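# Move long cardboard box from desk to far-aisle shelf

## Task

Pick up the long cardboard box that sits on the desk and set it down on any shelf in the final shelving section at the far end of the aisle (either side of the aisle is fine). It has to rest directly on the shelf board, not on top of a carton, and no part of it may overhang the shelf's front edge. The robot must not topple or be left leaning, or the task fails.

## Robot and tools

ROBOT. TidyBot++: a wheeled base 0.54 m long, 0.50 m wide and 0.38 m tall on four driven casters, carrying one seven-joint arm with a two-finger gripper. The shoulder sits 0.12 m ahead of the base centre, 0.68 m up. Segments: upper arm 0.42 m, forearm 0.31 m, hand 0.31 m to the reported hand point. Two cameras: base_camera (fixed on the base, looking ahead and down) and wrist_camera (looks along the hand). The arm begins folded, hand pointing down, sticking out up to 0.08 m ahead of the base.

FRAMES. Base frame: origin on the floor below the base centre, x forward, y left, z up, metres. Odometry frame: the base frame as it was when the scene began; base_odometry reports x, y there plus heading in rad (left positive, -3.142 to 3.142). It counts wheel turns only, so slip looks like travel and drift builds up. hand_pose is in the base frame: the middle of the closed finger pads; the hand's z axis runs out along the fingers, and the fingers close along its y axis.

TOOL move. One action per call; all fields optional. 'base' is an object of relative offsets from where the base currently is, measured along its own axes at the start: translate_m (forward +, -2 to 2 m), strafe_m (left +, -2 to 2 m), rotate_rad (left/counter-clockwise +, -6.3 to 6.3 rad). 'joints' is an object of absolute angle targets by name: joint_1_rad (any angle; positive turns the arm clockwise seen from above, opposite to heading), joint_2_rad (-2.249 to 2.249, shoulder; 0 is upright, positive leans forward), joint_3_rad (any angle), joint_4_rad (-2.579 to 2.579, elbow; 0 straight, negative bends forward when joint_3_rad is 3.14), joint_5_rad (any), joint_6_rad (-2.099 to 2.099, wrist), joint_7_rad (any; with hand down, positive is counter-clockwise from above; at 1.57 fingers open left/right), gripper_pos (0 fully open to 1 fully closed; pad gap about 85 x (1 - gripper_pos) mm). Free-turning joints go the short way, so send steps under half a turn. 'target' is one list of seven numbers, an absolute hand pose in the base frame: x, y, z in metres then quaternion qw, qx, qy, qz; with it, 'joints' may contain only gripper_pos. 'speeds' caps top speed for this action: translate_m/strafe_m 0.05 to 0.5 m/s (name only one of them when both move), rotate_rad 0.1 to 1.57 rad/s, gripper_pos 0.234 to 0.993 per s. 'min_time_s' (0.1 to 8 s) is the shortest duration for arm motions. 'cameras': list from base_camera, wrist_camera, all. 'blocking' false returns in about half a second while the robot keeps moving. A call with no action just reports state and images.

Other tools: wait(seconds 0 to 10, cameras) lets time pass and returns state; stop(cameras) brakes all running motions; zoom_image(camera, region [x0, y0, x1, y1] pixels, at most 504 by 504) enlarges part of the latest image; finished_scene(scene) ends the scene with the integer scene number, and must be the last call.

RESULTS. base_status, joint_status and hand_status read moving, done, off_target (resting short of target, maybe still pushing), not_followed (withheld, e.g. self-collision with 'cause:' or 'pose unreachable'), contact_stop or time_out (uncommanded stops; later calls in that reply are skipped), torque_fault, limit_stop_at_motor_heat. hand_target is where the hand would be with joints on target. motor_effort gives percent of max torque, bracket = peak. base_tilt gives forward/right lean in degrees. on_its_own lists uncommanded behaviour. 'ARM HIT' flags a hard hit of the arm on itself or the base. MOTOR HOT appears at 60 °C; at 75 °C the arm sags in a heat stop.

TIPS. To correct a target, add (wanted position minus hand_pose) to your last target's x, y, z. To keep a loaded hand still, resend hand_target, not hand_pose. A held load makes the arm sag; never command a joint to its current reading while holding. Hand pointing down reaches at most about 0.94 m high, and only close in. Targets low and near in front of the base can miss or drive the arm into the base; nothing prevents arm-base contact. Unreachable poses wander up to 10 s then time_out. Closing on an object reads off_target and squeezes hard (about 100-140 N); the boxes are empty and crush easily, so aim only about 0.01 past the first-touch value for a gentle hold.

AVOID. Driving or turning while the arm is caught on something high (tipping risk); reaching far out from folded over nearby furniture; swinging a stretched arm sideways; pushing hard into desks, shelves or walls; dropping the box or releasing it while moving; strong pulls or twists on the gripper. A torque fault freezes the arm for 10 s. Back away to right a leaning robot.

Each tool is called after "Call:" in YAML: its name, and indented under it one key for each argument.

## Session

Call:
move:
  joints: {"joint_6_rad": 0.55}
  cameras: ["all"]

Scene clock: 2.00 s.
Motor temperatures (°C): [36 31 32 30 44 43 47]
move: done
base_odometry: x=+0.000 y=+0.000 heading=+0.000
base_tilt: forward=+0.3 right=+0.5
base_status: not commanded
joint_positions: joint_1_rad=+0.028 joint_2_rad=-0.327 joint_3_rad=+3.105 joint_4_rad=-2.531 joint_5_rad=+0.008 joint_6_rad=+0.493 joint_7_rad=+1.583 gripper_pos=+0.000
joint_status: all done
motor_effort: joint_1_rad=-1(1) joint_2_rad=-6(6) joint_3_rad=+0(1) joint_4_rad=+17(18) joint_5_rad=+1(2) joint_6_rad=+10(11) joint_7_rad=+0(1)
hand_pose: x=+0.5450 y=+0.0073 z=+0.8504 quat_wxyz=(+0.007, +0.755, +0.015, +0.656)
hand_target: x=+0.5468 y=+0.0077 z=+0.8677 quat_wxyz=(+0.007, +0.736, +0.015, +0.677)
hand_status: not commanded
pictures: base_camera, wrist_camera
wrist_camera: T_world_to_cam=[[-0.00677, -0.99956, 0.02881, -0.01506], [-0.13702, -0.02762, -0.99018, 0.97401], [0.99055, -0.01065, -0.13677, -0.28919]] pos_world=[0.41981, 0.00877, 0.92533]

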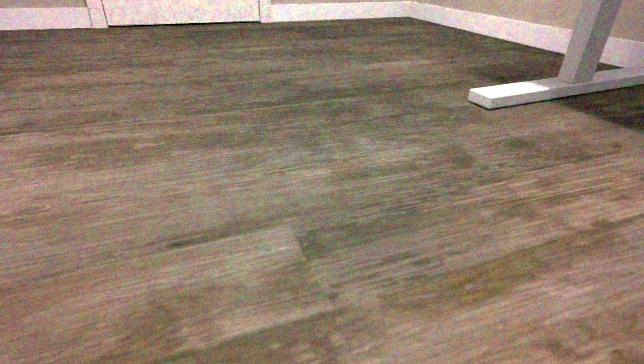

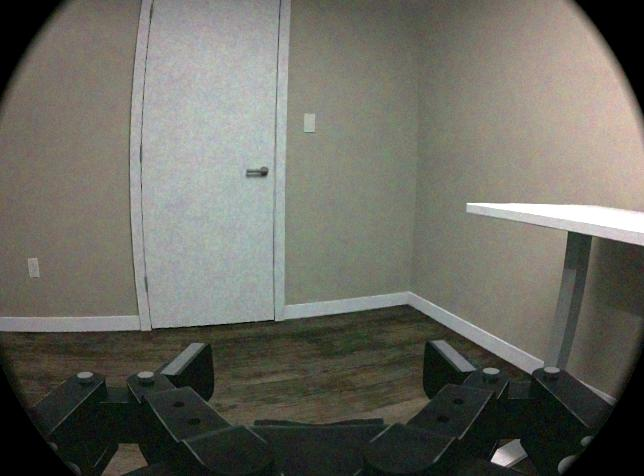

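Call:
move:
  base: {"rotate_rad": -1.27}
  joints: {"joint_1_rad": 0.0, "joint_2_rad": 0.0, "joint_4_rad": -1.0, "joint_6_rad": -1.18, "joint_3_rad": 3.14, "joint_5_rad": 0.0, "joint_7_rad": 1.57}
  cameras: ["all"]

Scene clock: 24.60 s.
move: done
base_odometry: x=+0.000 y=+0.000 heading=-1.270
base_tilt: forward=+0.3 right=+0.5
base_status: done
joint_positions: joint_1_rad=+0.013 joint_2_rad=-0.018 joint_3_rad=+3.128 joint_4_rad=-1.039 joint_5_rad=+0.008 joint_6_rad=-1.136 joint_7_rad=+1.583 gripper_pos=+0.000
joint_status: all done
motor_effort: joint_1_rad=-1(3) joint_2_rad=-15(16) joint_3_rad=+0(2) joint_4_rad=+17(20) joint_5_rad=+0(3) joint_6_rad=+9(12) joint_7_rad=-1(2)
hand_pose: x=+0.6387 y=-0.0008 z=+1.0945 quat_wxyz=(+0.007, +0.881, +0.005, +0.473)
hand_target: x=+0.6388 y=+0.0022 z=+1.0943 quat_wxyz=(-0.001, +0.887, +0.000, +0.462)
hand_status: not commanded
pictures: base_camera, wrist_camera
wrist_camera: T_world_to_cam=[[-0.01592, -0.99957, 0.0244, -0.01893], [-0.55089, -0.01159, -0.8345, 1.3222], [0.83443, -0.02673, -0.55047, 0.20389]] pos_world=[0.55796, 0.00186, 1.21607]

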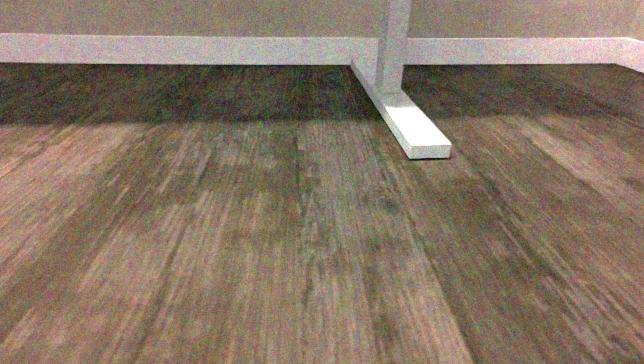

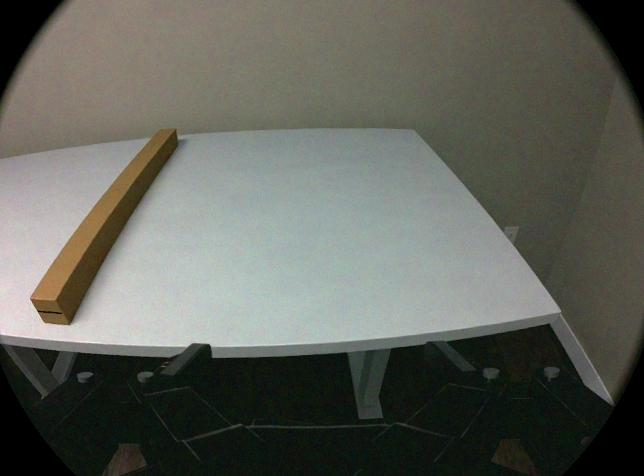

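Call:
move:
  base: {"translate_m": 0.387, "strafe_m": 0.329, "rotate_rad": 0.07}
  speeds: {"translate_m": 0.3}
  joints: {"joint_1_rad": 0.01, "joint_2_rad": 0.39, "joint_4_rad": -0.70, "joint_6_rad": -1.24}
  min_time_s: 2.5
  cameras: ["all"]

Scene clock: 48.03 s.
move: done
base_odometry: x=+0.429 y=-0.272 heading=-1.200
base_tilt: forward=+0.3 right=+0.5
base_status: done
joint_positions: joint_1_rad=+0.004 joint_2_rad=+0.378 joint_3_rad=+3.137 joint_4_rad=-0.741 joint_5_rad=+0.008 joint_6_rad=-1.198 joint_7_rad=+1.583 gripper_pos=+0.000
joint_status: all done
motor_effort: joint_1_rad=+0(3) joint_2_rad=-27(29) joint_3_rad=+0(2) joint_4_rad=+18(19) joint_5_rad=+1(2) joint_6_rad=+8(10) joint_7_rad=+0(1)
hand_pose: x=+0.7857 y=-0.0012 z=+0.9992 quat_wxyz=(+0.006, +0.916, +0.005, +0.401)
hand_target: x=+0.7835 y=-0.0045 z=+1.0021 quat_wxyz=(+0.001, +0.919, -0.004, +0.395)
hand_status: not commanded
pictures: base_camera, wrist_camera
wrist_camera: T_world_to_cam=[[-0.01214, -0.99962, 0.02455, -0.01783], [-0.67622, -0.00988, -0.73664, 1.32424], [0.7366, -0.02555, -0.67584, 0.23085]] pos_world=[0.72521, 0.00116, 1.13194]

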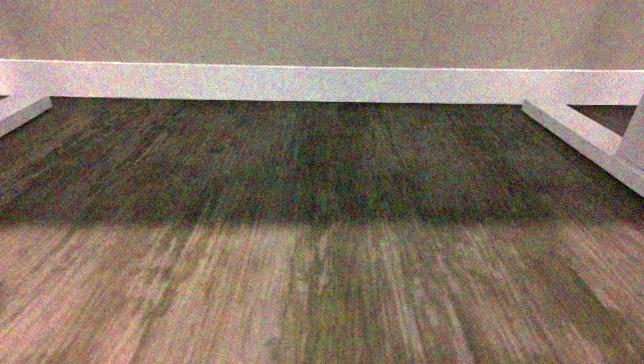

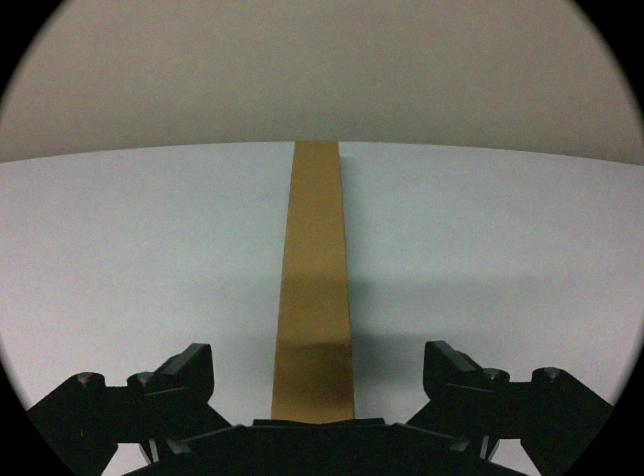

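Call:
move:
  joints: {"joint_2_rad": 0.425, "joint_4_rad": -0.99, "joint_6_rad": -0.99}
  min_time_s: 2
  cameras: ["wrist_camera"]

Scene clock: 55.27 s.
move: done
base_odometry: x=+0.429 y=-0.272 heading=-1.200
base_tilt: forward=+0.3 right=+0.5
base_status: not commanded
joint_positions: joint_1_rad=+0.004 joint_2_rad=+0.407 joint_3_rad=+3.137 joint_4_rad=-0.956 joint_5_rad=+0.008 joint_6_rad=-1.044 joint_7_rad=+1.583 gripper_pos=+0.000
joint_status: all done
motor_effort: joint_1_rad=-1(1) joint_2_rad=-29(30) joint_3_rad=+0(0) joint_4_rad=+18(19) joint_5_rad=+0(2) joint_6_rad=+7(9) joint_7_rad=-1(1)
hand_pose: x=+0.8018 y=-0.0010 z=+0.9019 quat_wxyz=(+0.005, +0.933, +0.006, +0.359)
hand_target: x=+0.8121 y=-0.0047 z=+0.8833 quat_wxyz=(+0.001, +0.933, -0.004, +0.360)
hand_status: not commanded
wrist_camera: T_world_to_cam=[[-0.00857, -0.99963, 0.02576, -0.01887], [-0.74029, -0.01097, -0.6722, 1.25685], [0.67223, -0.02484, -0.73993, 0.26268]] pos_world=[0.7537, 0.00146, 1.0397]

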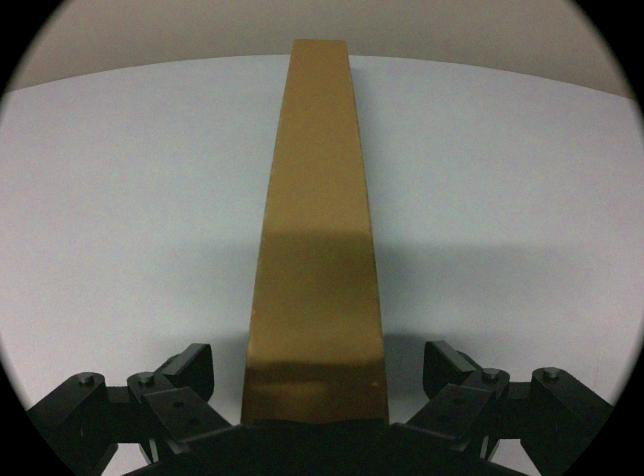

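Call:
move:
  joints: {"gripper_pos": 0.435}
  speeds: {"gripper_pos": 0.3}
  cameras: []

Call:
move:
  joints: {"gripper_pos": 0.46}
  speeds: {"gripper_pos": 0.234}
  cameras: ["wrist_camera"]

Scene clock: 61.33 s.
move: done
base_odometry: x=+0.429 y=-0.272 heading=-1.200
base_tilt: forward=+0.4 right=+0.5
base_status: not commanded
joint_positions: joint_1_rad=+0.004 joint_2_rad=+0.407 joint_3_rad=+3.137 joint_4_rad=-0.956 joint_5_rad=+0.008 joint_6_rad=-1.043 joint_7_rad=+1.583 gripper_pos=+0.435
joint_status: all done
motor_effort: joint_1_rad=+0(1) joint_2_rad=-29(29) joint_3_rad=+0(0) joint_4_rad=+18(19) joint_5_rad=+1(2) joint_6_rad=+8(8) joint_7_rad=+0(1)
hand_pose: x=+0.8020 y=-0.0010 z=+0.9021 quat_wxyz=(+0.005, +0.933, +0.006, +0.359)
hand_target: x=+0.8121 y=-0.0047 z=+0.8833 quat_wxyz=(+0.001, +0.933, -0.004, +0.360)
hand_status: not commanded

Scene clock: 62.37 s.
move: done
base_odometry: x=+0.429 y=-0.272 heading=-1.200
base_tilt: forward=+0.3 right=+0.5
base_status: not commanded
joint_positions: joint_1_rad=+0.004 joint_2_rad=+0.407 joint_3_rad=+3.137 joint_4_rad=-0.956 joint_5_rad=+0.008 joint_6_rad=-1.042 joint_7_rad=+1.583 gripper_pos=+0.456
joint_status: all done
motor_effort: joint_1_rad=-1(1) joint_2_rad=-28(29) joint_3_rad=+0(0) joint_4_rad=+18(19) joint_5_rad=+1(2) joint_6_rad=+7(8) joint_7_rad=+0(1)
hand_pose: x=+0.8023 y=-0.0010 z=+0.9022 quat_wxyz=(+0.005, +0.933, +0.006, +0.360)
hand_target: x=+0.8121 y=-0.0047 z=+0.8833 quat_wxyz=(+0.001, +0.933, -0.004, +0.360)
hand_status: not commanded
wrist_camera: T_world_to_cam=[[-0.00854, -0.99963, 0.02582, -0.01895], [-0.7392, -0.01107, -0.6734, 1.25756], [0.67344, -0.02484, -0.73883, 0.26065]] pos_world=[0.75389, 0.00146, 1.0399]

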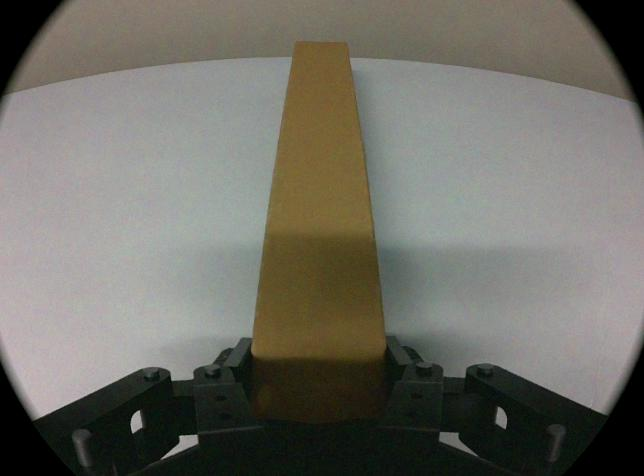

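Call:
move:
  joints: {"joint_2_rad": 0.205, "joint_4_rad": -0.83, "joint_6_rad": -1.36}
  min_time_s: 2.5
  cameras: ["wrist_camera"]

Scene clock: 71.17 s.
move: done
base_odometry: x=+0.429 y=-0.272 heading=-1.200
base_tilt: forward=+0.3 right=+0.5
base_status: not commanded
joint_positions: joint_1_rad=+0.004 joint_2_rad=+0.229 joint_3_rad=+3.137 joint_4_rad=-0.870 joint_5_rad=+0.008 joint_6_rad=-1.319 joint_7_rad=+1.583 gripper_pos=+0.456
joint_status: all done
motor_effort: joint_1_rad=-1(1) joint_2_rad=-23(31) joint_3_rad=+0(0) joint_4_rad=+18(20) joint_5_rad=+0(2) joint_6_rad=+7(8) joint_7_rad=-1(1)
hand_pose: x=+0.7006 y=-0.0011 z=+1.0007 quat_wxyz=(+0.006, +0.935, +0.005, +0.353)
hand_target: x=+0.6863 y=-0.0035 z=+1.0258 quat_wxyz=(+0.001, +0.931, -0.004, +0.365)
hand_status: not commanded
wrist_camera: T_world_to_cam=[[-0.01003, -0.99961, 0.02592, -0.0216], [-0.7483, -0.00969, -0.66329, 1.24504], [0.66329, -0.02605, -0.74791, 0.41812]] pos_world=[0.65411, 0.00136, 1.1391]

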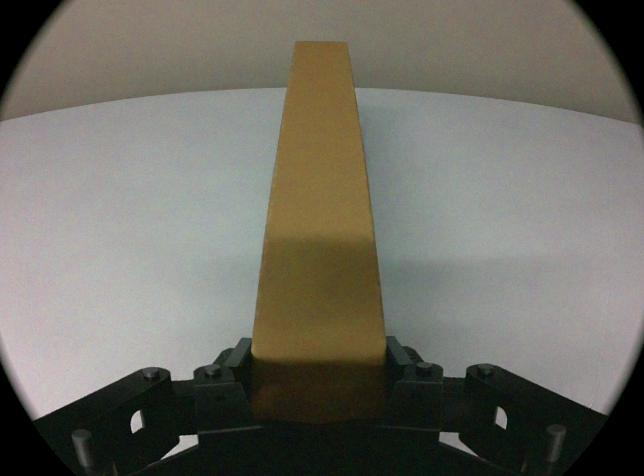

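Call:
move:
  base: {"translate_m": -0.35, "rotate_rad": 3.14}
  speeds: {"rotate_rad": 0.9}
  cameras: ["all"]

Scene clock: 117.90 s.
move: done
base_odometry: x=+0.302 y=+0.054 heading=+1.940
base_tilt: forward=+0.4 right=+0.5
base_status: done
joint_positions: joint_1_rad=+0.007 joint_2_rad=+0.219 joint_3_rad=+3.139 joint_4_rad=-0.868 joint_5_rad=+0.008 joint_6_rad=-1.324 joint_7_rad=+1.583 gripper_pos=+0.456
joint_status: not commanded
motor_effort: joint_1_rad=-1(4) joint_2_rad=-23(26) joint_3_rad=+0(2) joint_4_rad=+17(19) joint_5_rad=+1(3) joint_6_rad=+8(8) joint_7_rad=+0(1)
hand_pose: x=+0.6964 y=-0.0037 z=+1.0068 quat_wxyz=(+0.007, +0.934, +0.003, +0.357)
hand_target: x=+0.6863 y=-0.0035 z=+1.0258 quat_wxyz=(+0.001, +0.931, -0.004, +0.365)
hand_status: not commanded
pictures: base_camera, wrist_camera
wrist_camera: T_world_to_cam=[[-0.01517, -0.99954, 0.02629, -0.02119], [-0.74298, -0.00633, -0.66929, 1.24825], [0.66915, -0.02969, -0.74254, 0.41574]] pos_world=[0.6489, -0.00094, 1.1447]

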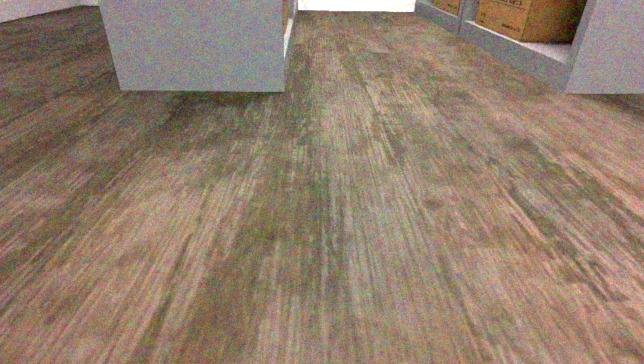

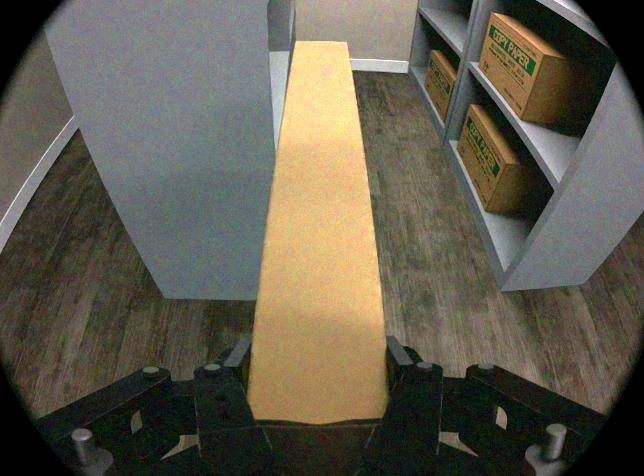

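Call:
move:
  base: {"strafe_m": -0.22}
  joints: {"joint_1_rad": 0.82, "joint_2_rad": 0.81, "joint_3_rad": 3.56, "joint_4_rad": -1.15, "joint_5_rad": -1.1, "joint_6_rad": -1.16, "joint_7_rad": 3.16}
  min_time_s: 3
  cameras: []

Call:
move:
  joints: {"joint_1_rad": 0.285, "joint_2_rad": 1.034, "joint_3_rad": 4.608, "joint_4_rad": -1.595, "joint_5_rad": -1.82, "joint_6_rad": -1.696, "joint_7_rad": 3.45}
  min_time_s: 3
  cameras: ["all"]

Scene clock: 143.50 s.
move: done
base_odometry: x=+0.507 y=+0.134 heading=+1.941
base_tilt: forward=+0.3 right=+0.5
base_status: done
joint_positions: joint_1_rad=+0.822 joint_2_rad=+0.801 joint_3_rad=+3.553 joint_4_rad=-1.122 joint_5_rad=-1.004 joint_6_rad=-1.199 joint_7_rad=+3.095 gripper_pos=+0.456
joint_status: all done
motor_effort: joint_1_rad=-1(4) joint_2_rad=-37(39) joint_3_rad=+2(2) joint_4_rad=+15(19) joint_5_rad=-4(6) joint_6_rad=+1(8) joint_7_rad=+0(2)
hand_pose: x=+0.6241 y=-0.4796 z=+0.6343 quat_wxyz=(-0.030, +0.945, +0.037, +0.324)
hand_target: x=+0.6384 y=-0.4858 z=+0.6356 quat_wxyz=(-0.021, +0.933, +0.033, +0.358)
hand_status: not commanded

Scene clock: 146.80 s.
move: done
base_odometry: x=+0.507 y=+0.134 heading=+1.941
base_tilt: forward=+0.3 right=+0.5
base_status: not commanded
joint_positions: joint_1_rad=+0.296 joint_2_rad=+1.013 joint_3_rad=+4.590 joint_4_rad=-1.566 joint_5_rad=-1.720 joint_6_rad=-1.648 joint_7_rad=+3.386 gripper_pos=+0.456
joint_status: all done
motor_effort: joint_1_rad=+0(2) joint_2_rad=-31(38) joint_3_rad=+11(12) joint_4_rad=+8(16) joint_5_rad=-5(7) joint_6_rad=-1(2) joint_7_rad=-1(1)
hand_pose: x=+0.6016 y=-0.4201 z=+0.6309 quat_wxyz=(+0.000, +0.934, +0.004, +0.358)
hand_target: x=+0.6183 y=-0.4120 z=+0.6412 quat_wxyz=(+0.005, +0.917, +0.030, +0.397)
hand_status: not commanded
pictures: base_camera, wrist_camera
wrist_camera: T_world_to_cam=[[-0.00918, -0.99985, 0.01478, -0.42546], [-0.74217, -0.00309, -0.67021, 0.92498], [0.67015, -0.01713, -0.74203, 0.19217]] pos_world=[0.5538, -0.41925, 0.76881]

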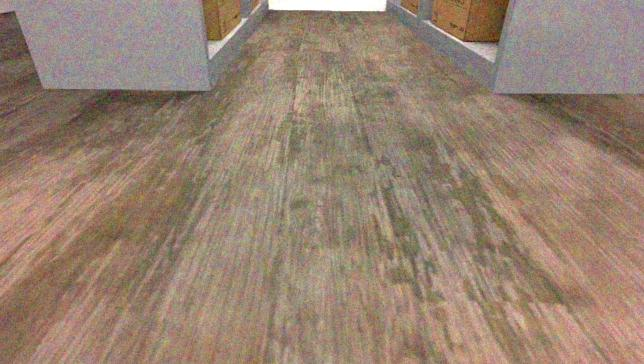

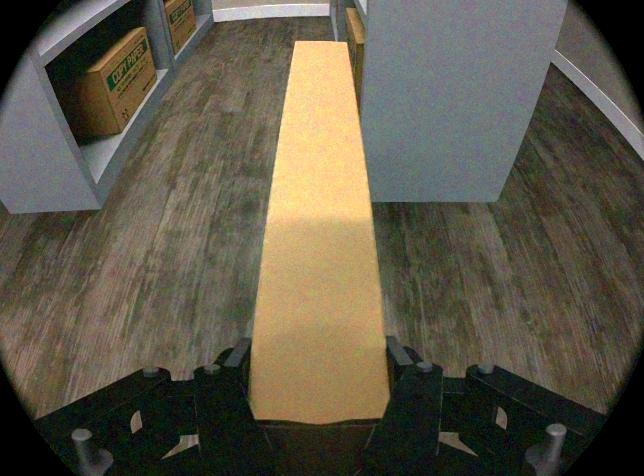

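Call:
move:
  base: {"translate_m": 1.25, "strafe_m": 0.005}
  speeds: {"translate_m": 0.4}
  cameras: ["all"]

Scene clock: 158.33 s.
move: done
base_odometry: x=+0.050 y=+1.297 heading=+1.941
base_tilt: forward=+0.3 right=+0.5
base_status: done
joint_positions: joint_1_rad=+0.287 joint_2_rad=+1.020 joint_3_rad=+4.595 joint_4_rad=-1.571 joint_5_rad=-1.728 joint_6_rad=-1.652 joint_7_rad=+3.387 gripper_pos=+0.456
joint_status: not commanded
motor_effort: joint_1_rad=-1(2) joint_2_rad=-31(32) joint_3_rad=+12(12) joint_4_rad=+8(9) joint_5_rad=-5(7) joint_6_rad=+0(2) joint_7_rad=+0(2)
hand_pose: x=+0.6047 y=-0.4162 z=+0.6287 quat_wxyz=(-0.001, +0.934, +0.006, +0.358)
hand_target: x=+0.6183 y=-0.4120 z=+0.6412 quat_wxyz=(+0.005, +0.917, +0.030, +0.397)
hand_status: not commanded
pictures: base_camera, wrist_camera
wrist_camera: T_world_to_cam=[[-0.0044, -0.9999, 0.01327, -0.42343], [-0.74158, -0.00564, -0.67084, 0.92485], [0.67085, -0.0128, -0.74148, 0.18944]] pos_world=[0.55689, -0.41575, 0.76651]

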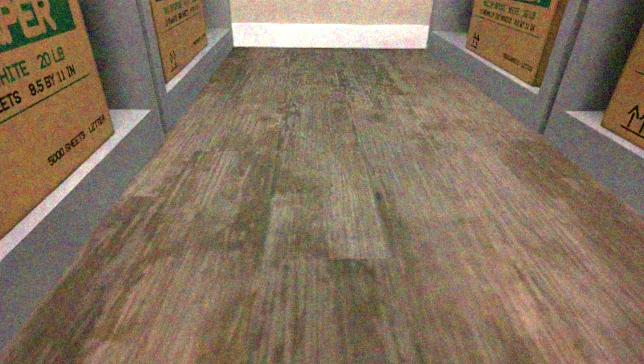

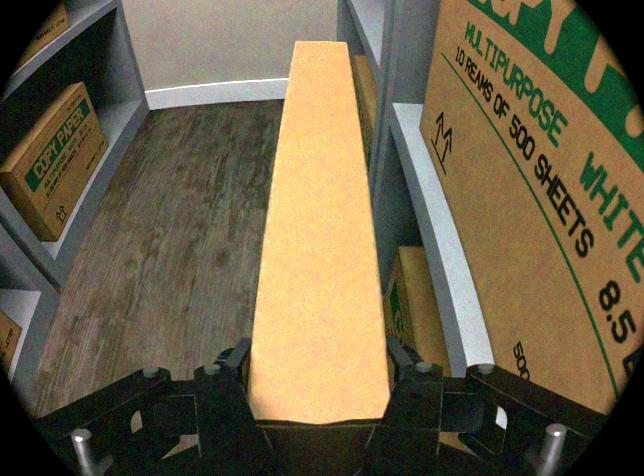

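Call:
move:
  base: {"translate_m": 0.9, "strafe_m": 0.022, "rotate_rad": 0.025}
  speeds: {"translate_m": 0.3}
  cameras: ["all"]

Scene clock: 168.47 s.
move: done
base_odometry: x=-0.296 y=+2.128 heading=+1.967
base_tilt: forward=+0.3 right=+0.5
base_status: done
joint_positions: joint_1_rad=+0.286 joint_2_rad=+1.021 joint_3_rad=+4.598 joint_4_rad=-1.574 joint_5_rad=-1.729 joint_6_rad=-1.654 joint_7_rad=+3.387 gripper_pos=+0.456
joint_status: not commanded
motor_effort: joint_1_rad=+0(5) joint_2_rad=-31(32) joint_3_rad=+11(12) joint_4_rad=+8(9) joint_5_rad=-6(6) joint_6_rad=-1(2) joint_7_rad=-1(1)
hand_pose: x=+0.6042 y=-0.4158 z=+0.6285 quat_wxyz=(-0.001, +0.934, +0.005, +0.358)
hand_target: x=+0.6183 y=-0.4120 z=+0.6412 quat_wxyz=(+0.005, +0.917, +0.030, +0.397)
hand_status: not commanded
pictures: base_camera, wrist_camera
wrist_camera: T_world_to_cam=[[-0.00557, -0.99991, 0.01264, -0.4219], [-0.74182, -0.00435, -0.67058, 0.92482], [0.67058, -0.01311, -0.74172, 0.18984]] pos_world=[0.55639, -0.41535, 0.76631]

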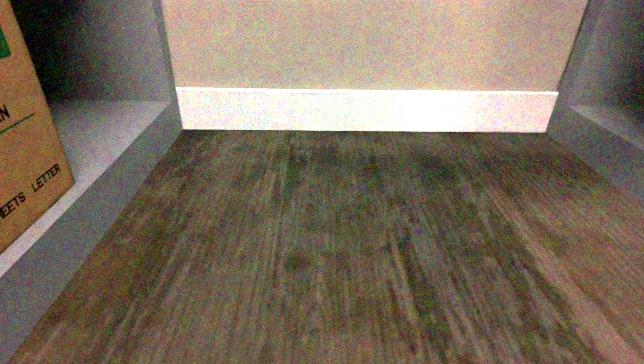

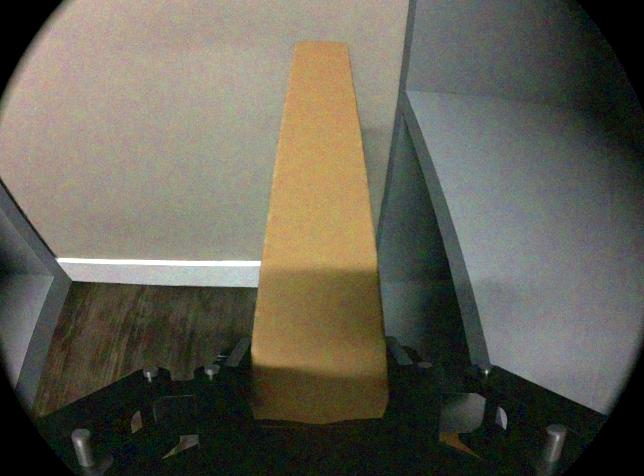

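Call:
move:
  base: {"strafe_m": -0.11}
  speeds: {"strafe_m": 0.12}
  cameras: ["wrist_camera"]

Scene clock: 180.87 s.
move: done
base_odometry: x=-0.194 y=+2.171 heading=+1.967
base_tilt: forward=+0.3 right=+0.5
base_status: done
joint_positions: joint_1_rad=+0.287 joint_2_rad=+1.021 joint_3_rad=+4.598 joint_4_rad=-1.574 joint_5_rad=-1.729 joint_6_rad=-1.656 joint_7_rad=+3.387 gripper_pos=+0.456
joint_status: not commanded
motor_effort: joint_1_rad=-1(3) joint_2_rad=-31(31) joint_3_rad=+11(12) joint_4_rad=+8(9) joint_5_rad=-6(6) joint_6_rad=+0(2) joint_7_rad=+0(1)
hand_pose: x=+0.6040 y=-0.4156 z=+0.6285 quat_wxyz=(-0.002, +0.934, +0.005, +0.358)
hand_target: x=+0.6183 y=-0.4120 z=+0.6412 quat_wxyz=(+0.005, +0.917, +0.030, +0.397)
hand_status: not commanded
wrist_camera: T_world_to_cam=[[-0.00522, -0.99992, 0.01148, -0.42122], [-0.74144, -0.00383, -0.67101, 0.92499], [0.671, -0.01202, -0.74136, 0.19006]] pos_world=[0.55609, -0.41535, 0.76642]

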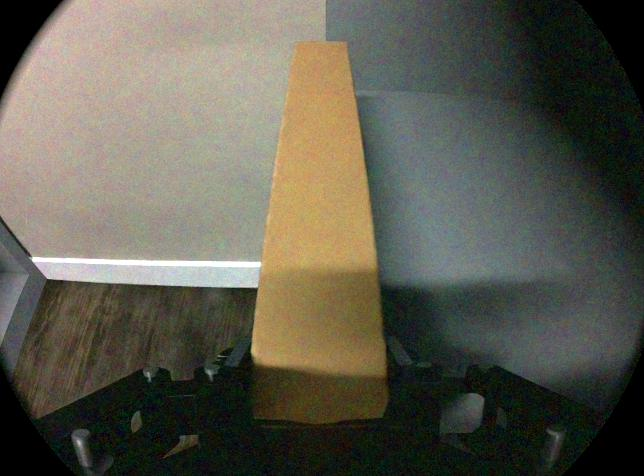

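Call:
move:
  base: {"strafe_m": -0.11}
  speeds: {"strafe_m": 0.1}
  cameras: ["all"]

Scene clock: 195.77 s.
move: done
base_odometry: x=-0.093 y=+2.214 heading=+1.967
base_tilt: forward=+0.3 right=+0.5
base_status: done
joint_positions: joint_1_rad=+0.286 joint_2_rad=+1.021 joint_3_rad=+4.598 joint_4_rad=-1.574 joint_5_rad=-1.729 joint_6_rad=-1.657 joint_7_rad=+3.387 gripper_pos=+0.456
joint_status: not commanded
motor_effort: joint_1_rad=-1(3) joint_2_rad=-31(32) joint_3_rad=+11(12) joint_4_rad=+8(9) joint_5_rad=-5(7) joint_6_rad=-1(2) joint_7_rad=-1(1)
hand_pose: x=+0.6043 y=-0.4150 z=+0.6286 quat_wxyz=(-0.003, +0.934, +0.006, +0.358)
hand_target: x=+0.6183 y=-0.4120 z=+0.6412 quat_wxyz=(+0.005, +0.917, +0.030, +0.397)
hand_status: not commanded
pictures: base_camera, wrist_camera
wrist_camera: T_world_to_cam=[[-0.00387, -0.99994, 0.01041, -0.42075], [-0.74115, -0.00411, -0.67133, 0.92518], [0.67133, -0.01031, -0.74109, 0.19018]] pos_world=[0.55639, -0.41495, 0.76642]

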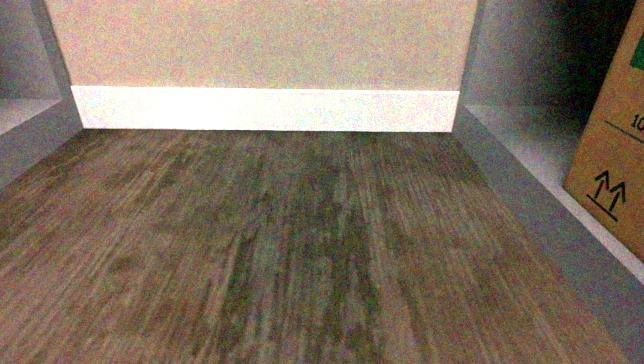

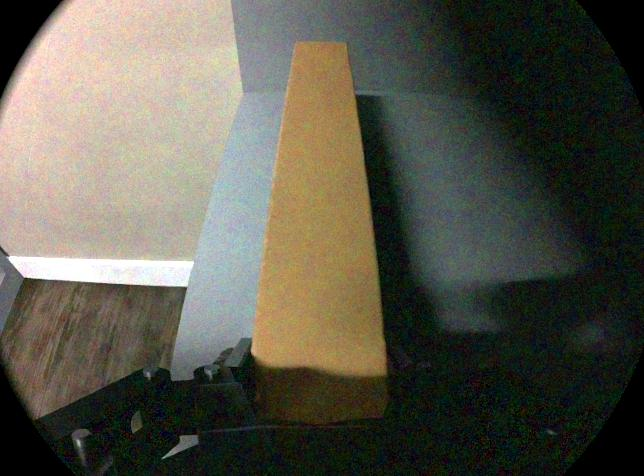

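Call:
zoom_image:
  camera: "wrist_camera"
  region: [340, 200, 640, 476]

Call:
zoom_image:
  camera: "wrist_camera"
  region: [60, 240, 420, 476]

Scaled by 1.680.

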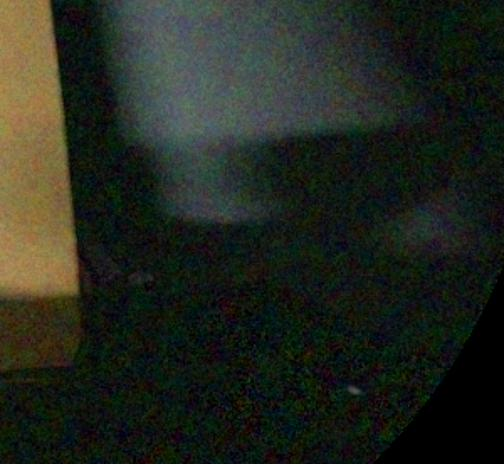

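Scaled by 1.400.

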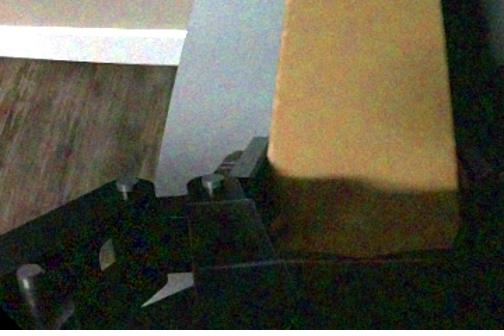

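Call:
move:
  joints: {"joint_1_rad": 0.285, "joint_2_rad": 1.07, "joint_3_rad": 4.608, "joint_4_rad": -1.605, "joint_5_rad": -1.86, "joint_6_rad": -1.696, "joint_7_rad": 3.45}
  min_time_s: 1.5
  cameras: ["wrist_camera"]

Scene clock: 204.80 s.
move: done
base_odometry: x=-0.093 y=+2.214 heading=+1.967
base_tilt: forward=+0.3 right=+0.5
base_status: not commanded
joint_positions: joint_1_rad=+0.286 joint_2_rad=+1.050 joint_3_rad=+4.598 joint_4_rad=-1.576 joint_5_rad=-1.762 joint_6_rad=-1.657 joint_7_rad=+3.387 gripper_pos=+0.456
joint_status: all done
motor_effort: joint_1_rad=-1(2) joint_2_rad=-31(32) joint_3_rad=+12(12) joint_4_rad=+8(9) joint_5_rad=-5(7) joint_6_rad=-1(2) joint_7_rad=+0(1)
hand_pose: x=+0.6094 y=-0.4169 z=+0.6180 quat_wxyz=(-0.003, +0.933, +0.003, +0.360)
hand_target: x=+0.6224 y=-0.4147 z=+0.6270 quat_wxyz=(+0.006, +0.917, +0.023, +0.399)
hand_status: not commanded
wrist_camera: T_world_to_cam=[[-0.00934, -0.99992, 0.00836, -0.4179], [-0.73841, 0.00126, -0.67436, 0.92425], [0.67429, -0.01247, -0.73836, 0.17452]] pos_world=[0.56089, -0.41686, 0.75562]

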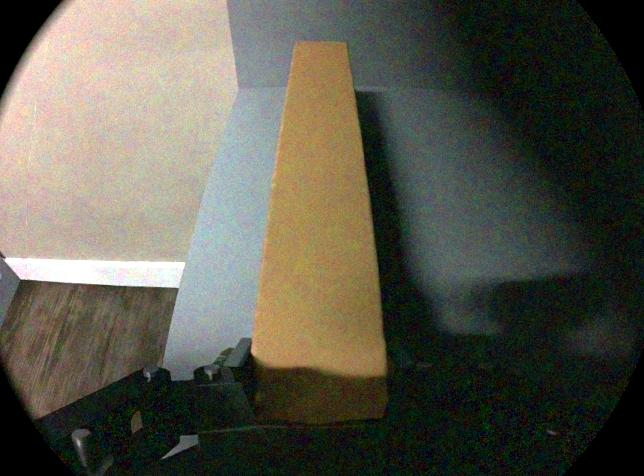

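Call:
move:
  joints: {"joint_1_rad": 0.285, "joint_2_rad": 1.105, "joint_3_rad": 4.608, "joint_4_rad": -1.625, "joint_5_rad": -1.89, "joint_6_rad": -1.696, "joint_7_rad": 3.45}
  min_time_s: 1.5
  cameras: ["wrist_camera"]

Scene clock: 212.63 s.
move: done
base_odometry: x=-0.093 y=+2.214 heading=+1.967
base_tilt: forward=+0.3 right=+0.5
base_status: not commanded
joint_positions: joint_1_rad=+0.286 joint_2_rad=+1.085 joint_3_rad=+4.598 joint_4_rad=-1.597 joint_5_rad=-1.792 joint_6_rad=-1.657 joint_7_rad=+3.387 gripper_pos=+0.456
joint_status: all done
motor_effort: joint_1_rad=-1(2) joint_2_rad=-32(32) joint_3_rad=+12(13) joint_4_rad=+8(9) joint_5_rad=-6(7) joint_6_rad=-1(2) joint_7_rad=+0(1)
hand_pose: x=+0.6085 y=-0.4182 z=+0.6006 quat_wxyz=(-0.005, +0.933, -0.009, +0.359)
hand_target: x=+0.6212 y=-0.4167 z=+0.6098 quat_wxyz=(+0.005, +0.918, +0.011, +0.397)
hand_status: not commanded
wrist_camera: T_world_to_cam=[[-0.03032, -0.99953, -0.00408, -0.39867], [-0.74071, 0.02521, -0.67135, 0.92142], [0.67114, -0.01733, -0.74113, 0.16376]] pos_world=[0.56052, -0.41888, 0.73833]

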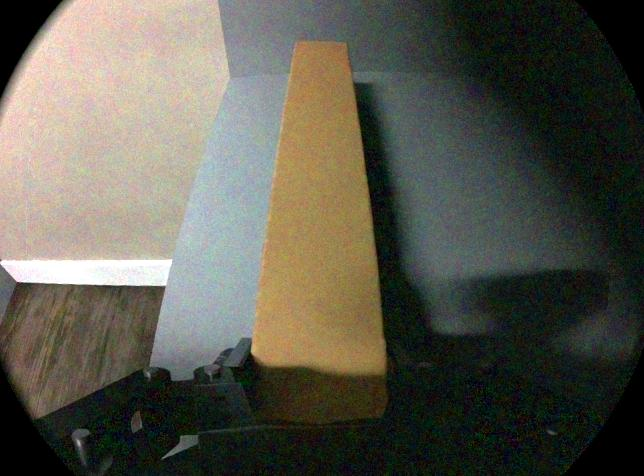

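Call:
move:
  joints: {"joint_1_rad": 0.285, "joint_2_rad": 1.13, "joint_3_rad": 4.608, "joint_4_rad": -1.64, "joint_5_rad": -1.915, "joint_6_rad": -1.696, "joint_7_rad": 3.45}
  min_time_s: 1.5
  cameras: ["wrist_camera"]

Scene clock: 217.50 s.
move: done
base_odometry: x=-0.093 y=+2.214 heading=+1.967
base_tilt: forward=+0.3 right=+0.5
base_status: not commanded
joint_positions: joint_1_rad=+0.286 joint_2_rad=+1.110 joint_3_rad=+4.598 joint_4_rad=-1.612 joint_5_rad=-1.817 joint_6_rad=-1.657 joint_7_rad=+3.387 gripper_pos=+0.456
joint_status: all done
motor_effort: joint_1_rad=-1(2) joint_2_rad=-32(33) joint_3_rad=+12(13) joint_4_rad=+7(8) joint_5_rad=-5(7) joint_6_rad=-1(2) joint_7_rad=+1(2)
hand_pose: x=+0.6080 y=-0.4195 z=+0.5890 quat_wxyz=(-0.005, +0.933, -0.018, +0.359)
hand_target: x=+0.6205 y=-0.4185 z=+0.5982 quat_wxyz=(+0.005, +0.918, +0.003, +0.397)
hand_status: not commanded
wrist_camera: T_world_to_cam=[[-0.04649, -0.99885, -0.01165, -0.38551], [-0.73969, 0.04226, -0.67162, 0.9201], [0.67134, -0.02261, -0.7408, 0.15303]] pos_world=[0.55993, -0.42049, 0.72684]

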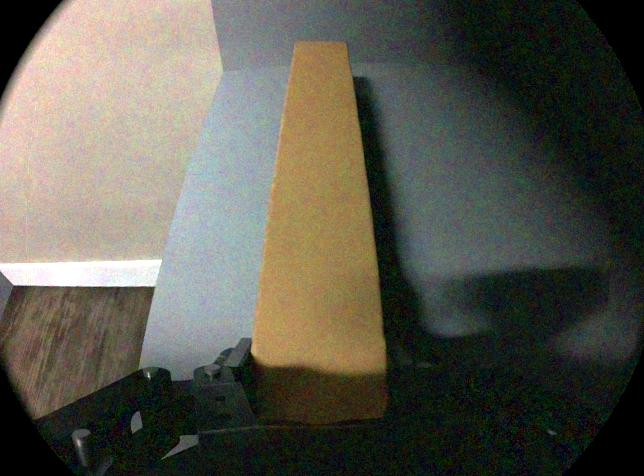

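Call:
move:
  joints: {"joint_1_rad": 0.285, "joint_2_rad": 1.148, "joint_3_rad": 4.608, "joint_4_rad": -1.64, "joint_5_rad": -1.93, "joint_6_rad": -1.696, "joint_7_rad": 3.45}
  min_time_s: 1.5

Call:
move:
  joints: {"joint_1_rad": 0.285, "joint_2_rad": 1.162, "joint_3_rad": 4.608, "joint_4_rad": -1.64, "joint_5_rad": -1.945, "joint_6_rad": -1.696, "joint_7_rad": 3.45}
  min_time_s: 1.5
  cameras: ["wrist_camera"]

Scene clock: 224.23 s.
move: done
base_odometry: x=-0.093 y=+2.214 heading=+1.967
base_tilt: forward=+0.3 right=+0.5
base_status: not commanded
joint_positions: joint_1_rad=+0.286 joint_2_rad=+1.127 joint_3_rad=+4.598 joint_4_rad=-1.612 joint_5_rad=-1.832 joint_6_rad=-1.657 joint_7_rad=+3.387 gripper_pos=+0.456
joint_status: all done
motor_effort: joint_1_rad=-1(2) joint_2_rad=-32(32) joint_3_rad=+12(13) joint_4_rad=+7(8) joint_5_rad=-6(7) joint_6_rad=-1(2) joint_7_rad=+0(1)
hand_pose: x=+0.6097 y=-0.4204 z=+0.5817 quat_wxyz=(-0.005, +0.934, -0.019, +0.358)
hand_target: x=+0.6220 y=-0.4195 z=+0.5907 quat_wxyz=(+0.005, +0.918, +0.002, +0.396)
hand_status: not commanded
pictures: none

Scene clock: 226.03 s.
move: done
base_odometry: x=-0.093 y=+2.214 heading=+1.967
base_tilt: forward=+0.3 right=+0.5
base_status: not commanded
joint_positions: joint_1_rad=+0.286 joint_2_rad=+1.140 joint_3_rad=+4.598 joint_4_rad=-1.612 joint_5_rad=-1.849 joint_6_rad=-1.657 joint_7_rad=+3.387 gripper_pos=+0.456
joint_status: all done
motor_effort: joint_1_rad=-1(2) joint_2_rad=-32(33) joint_3_rad=+12(13) joint_4_rad=+7(8) joint_5_rad=-5(6) joint_6_rad=+0(2) joint_7_rad=+0(1)
hand_pose: x=+0.6121 y=-0.4215 z=+0.5776 quat_wxyz=(-0.005, +0.933, -0.020, +0.360)
hand_target: x=+0.6238 y=-0.4205 z=+0.5855 quat_wxyz=(+0.006, +0.918, +0.001, +0.396)
hand_status: not commanded
wrist_camera: T_world_to_cam=[[-0.05029, -0.99867, -0.01163, -0.38495], [-0.73856, 0.04503, -0.67268, 0.91663], [0.67231, -0.02524, -0.73984, 0.13951]] pos_world=[0.56383, -0.42219, 0.71534]

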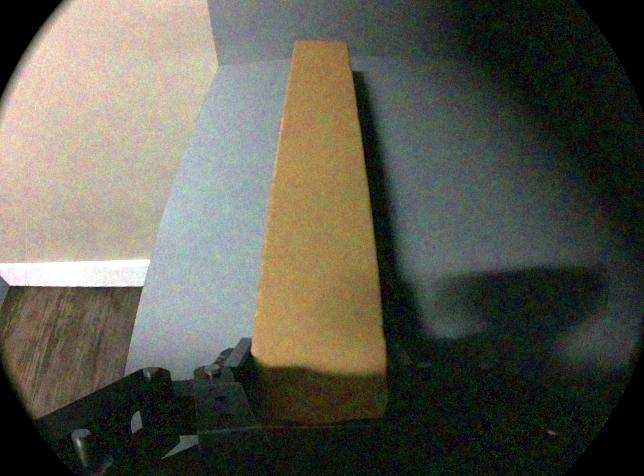

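Call:
move:
  joints: {"joint_1_rad": 0.285, "joint_2_rad": 1.175, "joint_3_rad": 4.608, "joint_4_rad": -1.64, "joint_5_rad": -1.955, "joint_6_rad": -1.696, "joint_7_rad": 3.45}
  min_time_s: 1.5

Call:
move:
  joints: {"joint_1_rad": 0.285, "joint_2_rad": 1.187, "joint_3_rad": 4.608, "joint_4_rad": -1.64, "joint_5_rad": -1.965, "joint_6_rad": -1.696, "joint_7_rad": 3.45}
  min_time_s: 1.5
  cameras: ["wrist_camera"]

Scene clock: 232.97 s.
move: done
base_odometry: x=-0.093 y=+2.214 heading=+1.967
base_tilt: forward=+0.3 right=+0.5
base_status: not commanded
joint_positions: joint_1_rad=+0.286 joint_2_rad=+1.145 joint_3_rad=+4.598 joint_4_rad=-1.612 joint_5_rad=-1.861 joint_6_rad=-1.657 joint_7_rad=+3.387 gripper_pos=+0.456
joint_status: all done
motor_effort: joint_1_rad=-1(2) joint_2_rad=-31(32) joint_3_rad=+12(13) joint_4_rad=+7(7) joint_5_rad=-5(6) joint_6_rad=-1(2) joint_7_rad=+0(1)
hand_pose: x=+0.6143 y=-0.4224 z=+0.5769 quat_wxyz=(-0.004, +0.932, -0.020, +0.363)
hand_target: x=+0.6245 y=-0.4210 z=+0.5798 quat_wxyz=(+0.006, +0.919, +0.000, +0.395)
hand_status: not commanded
pictures: none

Scene clock: 234.77 s.
move: done
base_odometry: x=-0.093 y=+2.214 heading=+1.967
base_tilt: forward=+0.3 right=+0.5
base_status: not commanded
joint_positions: joint_1_rad=+0.286 joint_2_rad=+1.150 joint_3_rad=+4.598 joint_4_rad=-1.612 joint_5_rad=-1.873 joint_6_rad=-1.657 joint_7_rad=+3.387 gripper_pos=+0.456
joint_status: all done
motor_effort: joint_1_rad=-1(2) joint_2_rad=-30(31) joint_3_rad=+11(13) joint_4_rad=+6(7) joint_5_rad=-5(6) joint_6_rad=+0(2) joint_7_rad=+0(1)
hand_pose: x=+0.6164 y=-0.4234 z=+0.5767 quat_wxyz=(-0.002, +0.930, -0.021, +0.366)
hand_target: x=+0.6254 y=-0.4216 z=+0.5747 quat_wxyz=(+0.006, +0.919, +0.000, +0.394)
hand_status: not commanded
wrist_camera: T_world_to_cam=[[-0.05306, -0.99856, -0.00824, -0.38686], [-0.72912, 0.04438, -0.68294, 0.91908], [0.68232, -0.03023, -0.73042, 0.12219]] pos_world=[0.56622, -0.42339, 0.71374]

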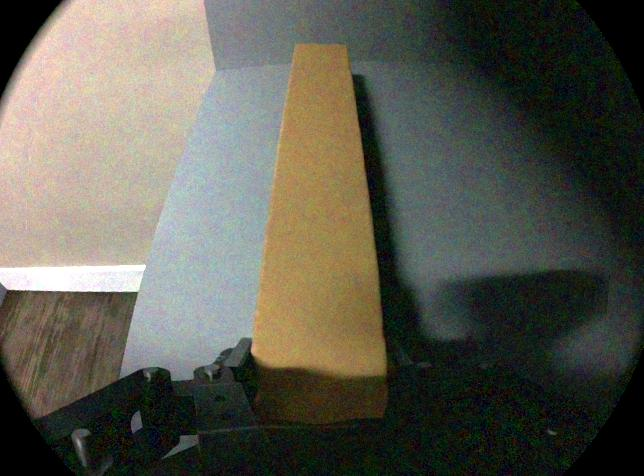

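Call:
move:
  joints: {"joint_1_rad": 0.285, "joint_2_rad": 1.2, "joint_3_rad": 4.608, "joint_4_rad": -1.64, "joint_5_rad": -1.955, "joint_6_rad": -1.696, "joint_7_rad": 3.45}
  min_time_s: 1.5
  cameras: ["wrist_camera"]

Call:
zoom_image:
  camera: "wrist_camera"
  region: [200, 20, 440, 200]

Scene clock: 241.57 s.
move: done
base_odometry: x=-0.093 y=+2.214 heading=+1.967
base_tilt: forward=+0.3 right=+0.5
base_status: not commanded
joint_positions: joint_1_rad=+0.286 joint_2_rad=+1.152 joint_3_rad=+4.601 joint_4_rad=-1.612 joint_5_rad=-1.876 joint_6_rad=-1.660 joint_7_rad=+3.387 gripper_pos=+0.456
joint_status: all done
motor_effort: joint_1_rad=+0(1) joint_2_rad=-28(30) joint_3_rad=+11(11) joint_4_rad=+6(7) joint_5_rad=-3(5) joint_6_rad=+0(1) joint_7_rad=+0(1)
hand_pose: x=+0.6164 y=-0.4234 z=+0.5765 quat_wxyz=(-0.002, +0.930, -0.020, +0.366)
hand_target: x=+0.6219 y=-0.4203 z=+0.5647 quat_wxyz=(+0.002, +0.923, -0.001, +0.384)
hand_status: not commanded
wrist_camera: T_world_to_cam=[[-0.05241, -0.99859, -0.00805, -0.38747], [-0.72916, 0.04378, -0.68295, 0.91864], [0.68234, -0.02992, -0.73042, 0.12223]] pos_world=[0.56612, -0.42349, 0.71354]

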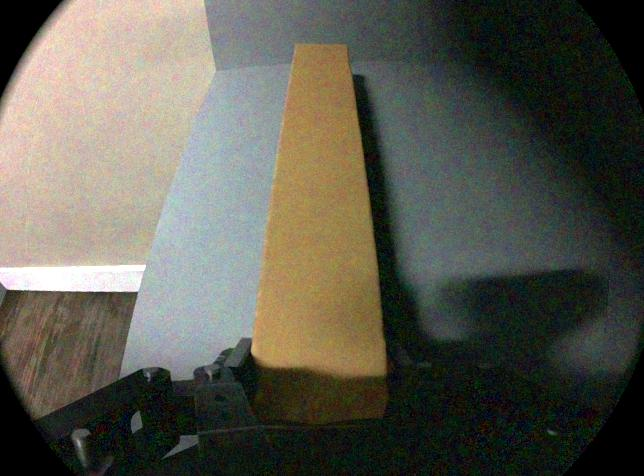

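Scaled by 2.100.

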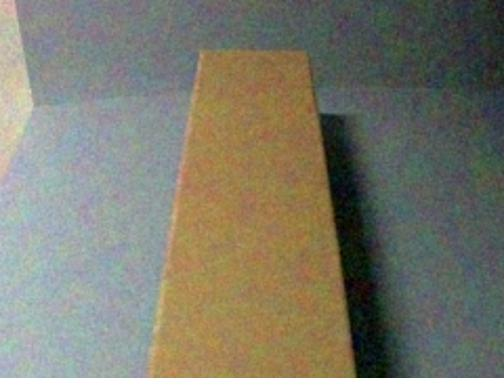

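Call:
move:
  joints: {"joint_2_rad": 1.175}
  min_time_s: 1

Call:
move:
  joints: {"gripper_pos": 0.15}
  speeds: {"gripper_pos": 0.234}
  cameras: ["wrist_camera"]

Scene clock: 264.57 s.
move: done
base_odometry: x=-0.093 y=+2.214 heading=+1.967
base_tilt: forward=+0.3 right=+0.5
base_status: not commanded
joint_positions: joint_1_rad=+0.286 joint_2_rad=+1.152 joint_3_rad=+4.601 joint_4_rad=-1.612 joint_5_rad=-1.876 joint_6_rad=-1.660 joint_7_rad=+3.387 gripper_pos=+0.456
joint_status: all done
motor_effort: joint_1_rad=+0(1) joint_2_rad=-28(29) joint_3_rad=+11(11) joint_4_rad=+6(6) joint_5_rad=-4(4) joint_6_rad=+0(1) joint_7_rad=+0(1)
hand_pose: x=+0.6164 y=-0.4234 z=+0.5765 quat_wxyz=(-0.002, +0.930, -0.020, +0.366)
hand_target: x=+0.6245 y=-0.4210 z=+0.5798 quat_wxyz=(+0.006, +0.919, +0.000, +0.395)
hand_status: not commanded
pictures: none

Scene clock: 266.47 s.
move: done
base_odometry: x=-0.093 y=+2.214 heading=+1.967
base_tilt: forward=+0.3 right=+0.5
base_status: not commanded
joint_positions: joint_1_rad=+0.286 joint_2_rad=+1.164 joint_3_rad=+4.601 joint_4_rad=-1.614 joint_5_rad=-1.876 joint_6_rad=-1.660 joint_7_rad=+3.387 gripper_pos=+0.152
joint_status: all done
motor_effort: joint_1_rad=+0(1) joint_2_rad=-32(33) joint_3_rad=+12(13) joint_4_rad=+6(7) joint_5_rad=-5(6) joint_6_rad=-1(2) joint_7_rad=-1(1)
hand_pose: x=+0.6146 y=-0.4230 z=+0.5695 quat_wxyz=(-0.004, +0.932, -0.022, +0.361)
hand_target: x=+0.6245 y=-0.4210 z=+0.5798 quat_wxyz=(+0.006, +0.919, +0.000, +0.395)
hand_status: not commanded
wrist_camera: T_world_to_cam=[[-0.05449, -0.99845, -0.01156, -0.38393], [-0.73633, 0.048, -0.67491, 0.91417], [0.67442, -0.02827, -0.73781, 0.12808]] pos_world=[0.56583, -0.42359, 0.70704]

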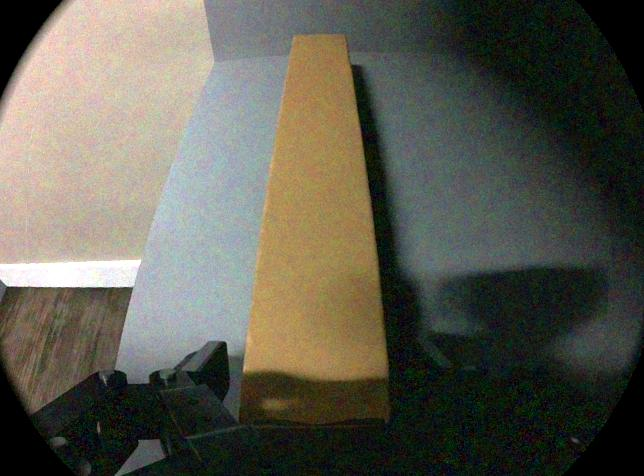

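Call:
move:
  joints: {"gripper_pos": 0.0}
  speeds: {"gripper_pos": 0.4}

Call:
move:
  joints: {"joint_2_rad": 1.06}
  min_time_s: 2
  cameras: ["wrist_camera"]

Scene clock: 270.07 s.
move: done
base_odometry: x=-0.093 y=+2.214 heading=+1.967
base_tilt: forward=+0.3 right=+0.5
base_status: not commanded
joint_positions: joint_1_rad=+0.286 joint_2_rad=+1.164 joint_3_rad=+4.601 joint_4_rad=-1.614 joint_5_rad=-1.876 joint_6_rad=-1.660 joint_7_rad=+3.387 gripper_pos=+0.000
joint_status: all done
motor_effort: joint_1_rad=-1(1) joint_2_rad=-32(32) joint_3_rad=+12(12) joint_4_rad=+6(7) joint_5_rad=-6(6) joint_6_rad=-1(1) joint_7_rad=-1(1)
hand_pose: x=+0.6146 y=-0.4230 z=+0.5695 quat_wxyz=(-0.004, +0.932, -0.022, +0.361)
hand_target: x=+0.6245 y=-0.4210 z=+0.5798 quat_wxyz=(+0.006, +0.919, +0.000, +0.395)
hand_status: not commanded
pictures: none

Scene clock: 272.37 s.
move: done
base_odometry: x=-0.093 y=+2.214 heading=+1.967
base_tilt: forward=+0.3 right=+0.5
base_status: not commanded
joint_positions: joint_1_rad=+0.286 joint_2_rad=+1.092 joint_3_rad=+4.601 joint_4_rad=-1.614 joint_5_rad=-1.876 joint_6_rad=-1.660 joint_7_rad=+3.387 gripper_pos=+0.000
joint_status: all done
motor_effort: joint_1_rad=+0(1) joint_2_rad=-31(32) joint_3_rad=+12(12) joint_4_rad=+7(7) joint_5_rad=-6(6) joint_6_rad=-1(2) joint_7_rad=-1(1)
hand_pose: x=+0.6208 y=-0.4249 z=+0.6120 quat_wxyz=(+0.005, +0.919, -0.018, +0.393)
hand_target: x=+0.6319 y=-0.4232 z=+0.6497 quat_wxyz=(+0.021, +0.895, +0.006, +0.445)
hand_status: not commanded
wrist_camera: T_world_to_cam=[[-0.05427, -0.99852, 0.00481, -0.39509], [-0.68864, 0.03394, -0.72431, 0.94212], [0.72307, -0.04262, -0.68946, 0.0893]] pos_world=[0.56277, -0.42268, 0.74585]

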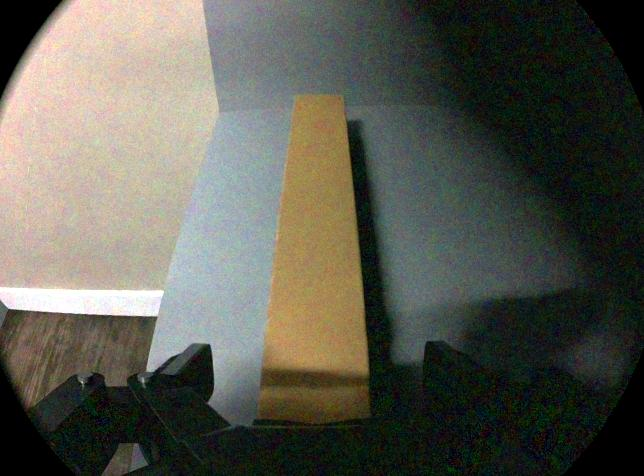

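Call:
move:
  joints: {"joint_2_rad": 0.975}
  min_time_s: 2
  cameras: ["wrist_camera"]

Scene clock: 276.87 s.
move: done
base_odometry: x=-0.093 y=+2.214 heading=+1.967
base_tilt: forward=+0.3 right=+0.5
base_status: not commanded
joint_positions: joint_1_rad=+0.286 joint_2_rad=+1.008 joint_3_rad=+4.601 joint_4_rad=-1.614 joint_5_rad=-1.876 joint_6_rad=-1.660 joint_7_rad=+3.387 gripper_pos=+0.000
joint_status: all done
motor_effort: joint_1_rad=+0(1) joint_2_rad=-30(32) joint_3_rad=+11(12) joint_4_rad=+8(8) joint_5_rad=-6(7) joint_6_rad=-1(1) joint_7_rad=+0(1)
hand_pose: x=+0.6244 y=-0.4259 z=+0.6631 quat_wxyz=(+0.015, +0.903, -0.014, +0.430)
hand_target: x=+0.6324 y=-0.4234 z=+0.7017 quat_wxyz=(+0.031, +0.876, +0.011, +0.481)
hand_status: not commanded
wrist_camera: T_world_to_cam=[[-0.05549, -0.99816, 0.02425, -0.40815], [-0.62743, 0.01596, -0.77851, 0.97176], [0.77669, -0.05842, -0.62716, 0.04039]] pos_world=[0.55569, -0.42055, 0.79175]

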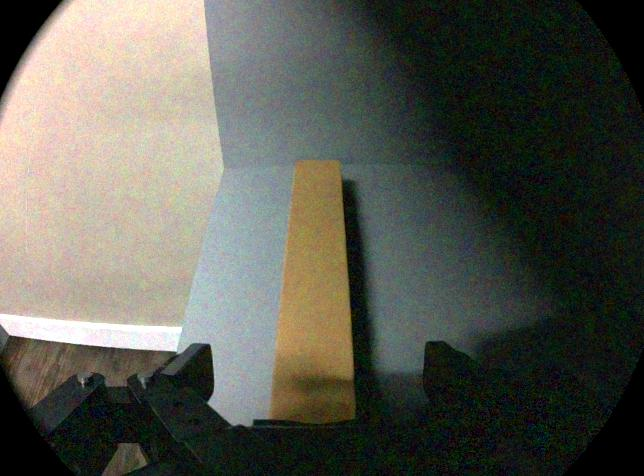

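Call:
move:
  base: {"strafe_m": 0.23}
  speeds: {"strafe_m": 0.15}
  cameras: ["all"]

Scene clock: 283.17 s.
move: done
base_odometry: x=-0.305 y=+2.125 heading=+1.967
base_tilt: forward=+0.3 right=+0.5
base_status: done
joint_positions: joint_1_rad=+0.284 joint_2_rad=+1.005 joint_3_rad=+4.601 joint_4_rad=-1.614 joint_5_rad=-1.876 joint_6_rad=-1.661 joint_7_rad=+3.387 gripper_pos=+0.000
joint_status: not commanded
motor_effort: joint_1_rad=-1(3) joint_2_rad=-30(32) joint_3_rad=+11(12) joint_4_rad=+8(9) joint_5_rad=-6(7) joint_6_rad=-1(2) joint_7_rad=+0(1)
hand_pose: x=+0.6254 y=-0.4247 z=+0.6649 quat_wxyz=(+0.015, +0.902, -0.013, +0.431)
hand_target: x=+0.6324 y=-0.4234 z=+0.7017 quat_wxyz=(+0.031, +0.876, +0.011, +0.481)
hand_status: not commanded
pictures: base_camera, wrist_camera
wrist_camera: T_world_to_cam=[[-0.05321, -0.99828, 0.02475, -0.40876], [-0.62526, 0.01398, -0.78029, 0.9728], [0.7786, -0.057, -0.62493, 0.03868]] pos_world=[0.55639, -0.41945, 0.79335]

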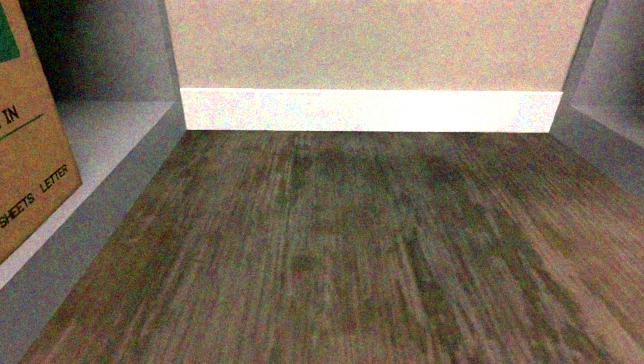

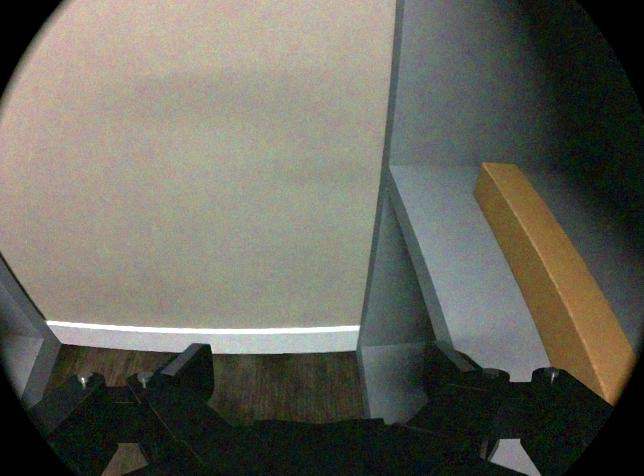

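Call:
finished_scene:
  scene: 2

The scene is finished: the task was done.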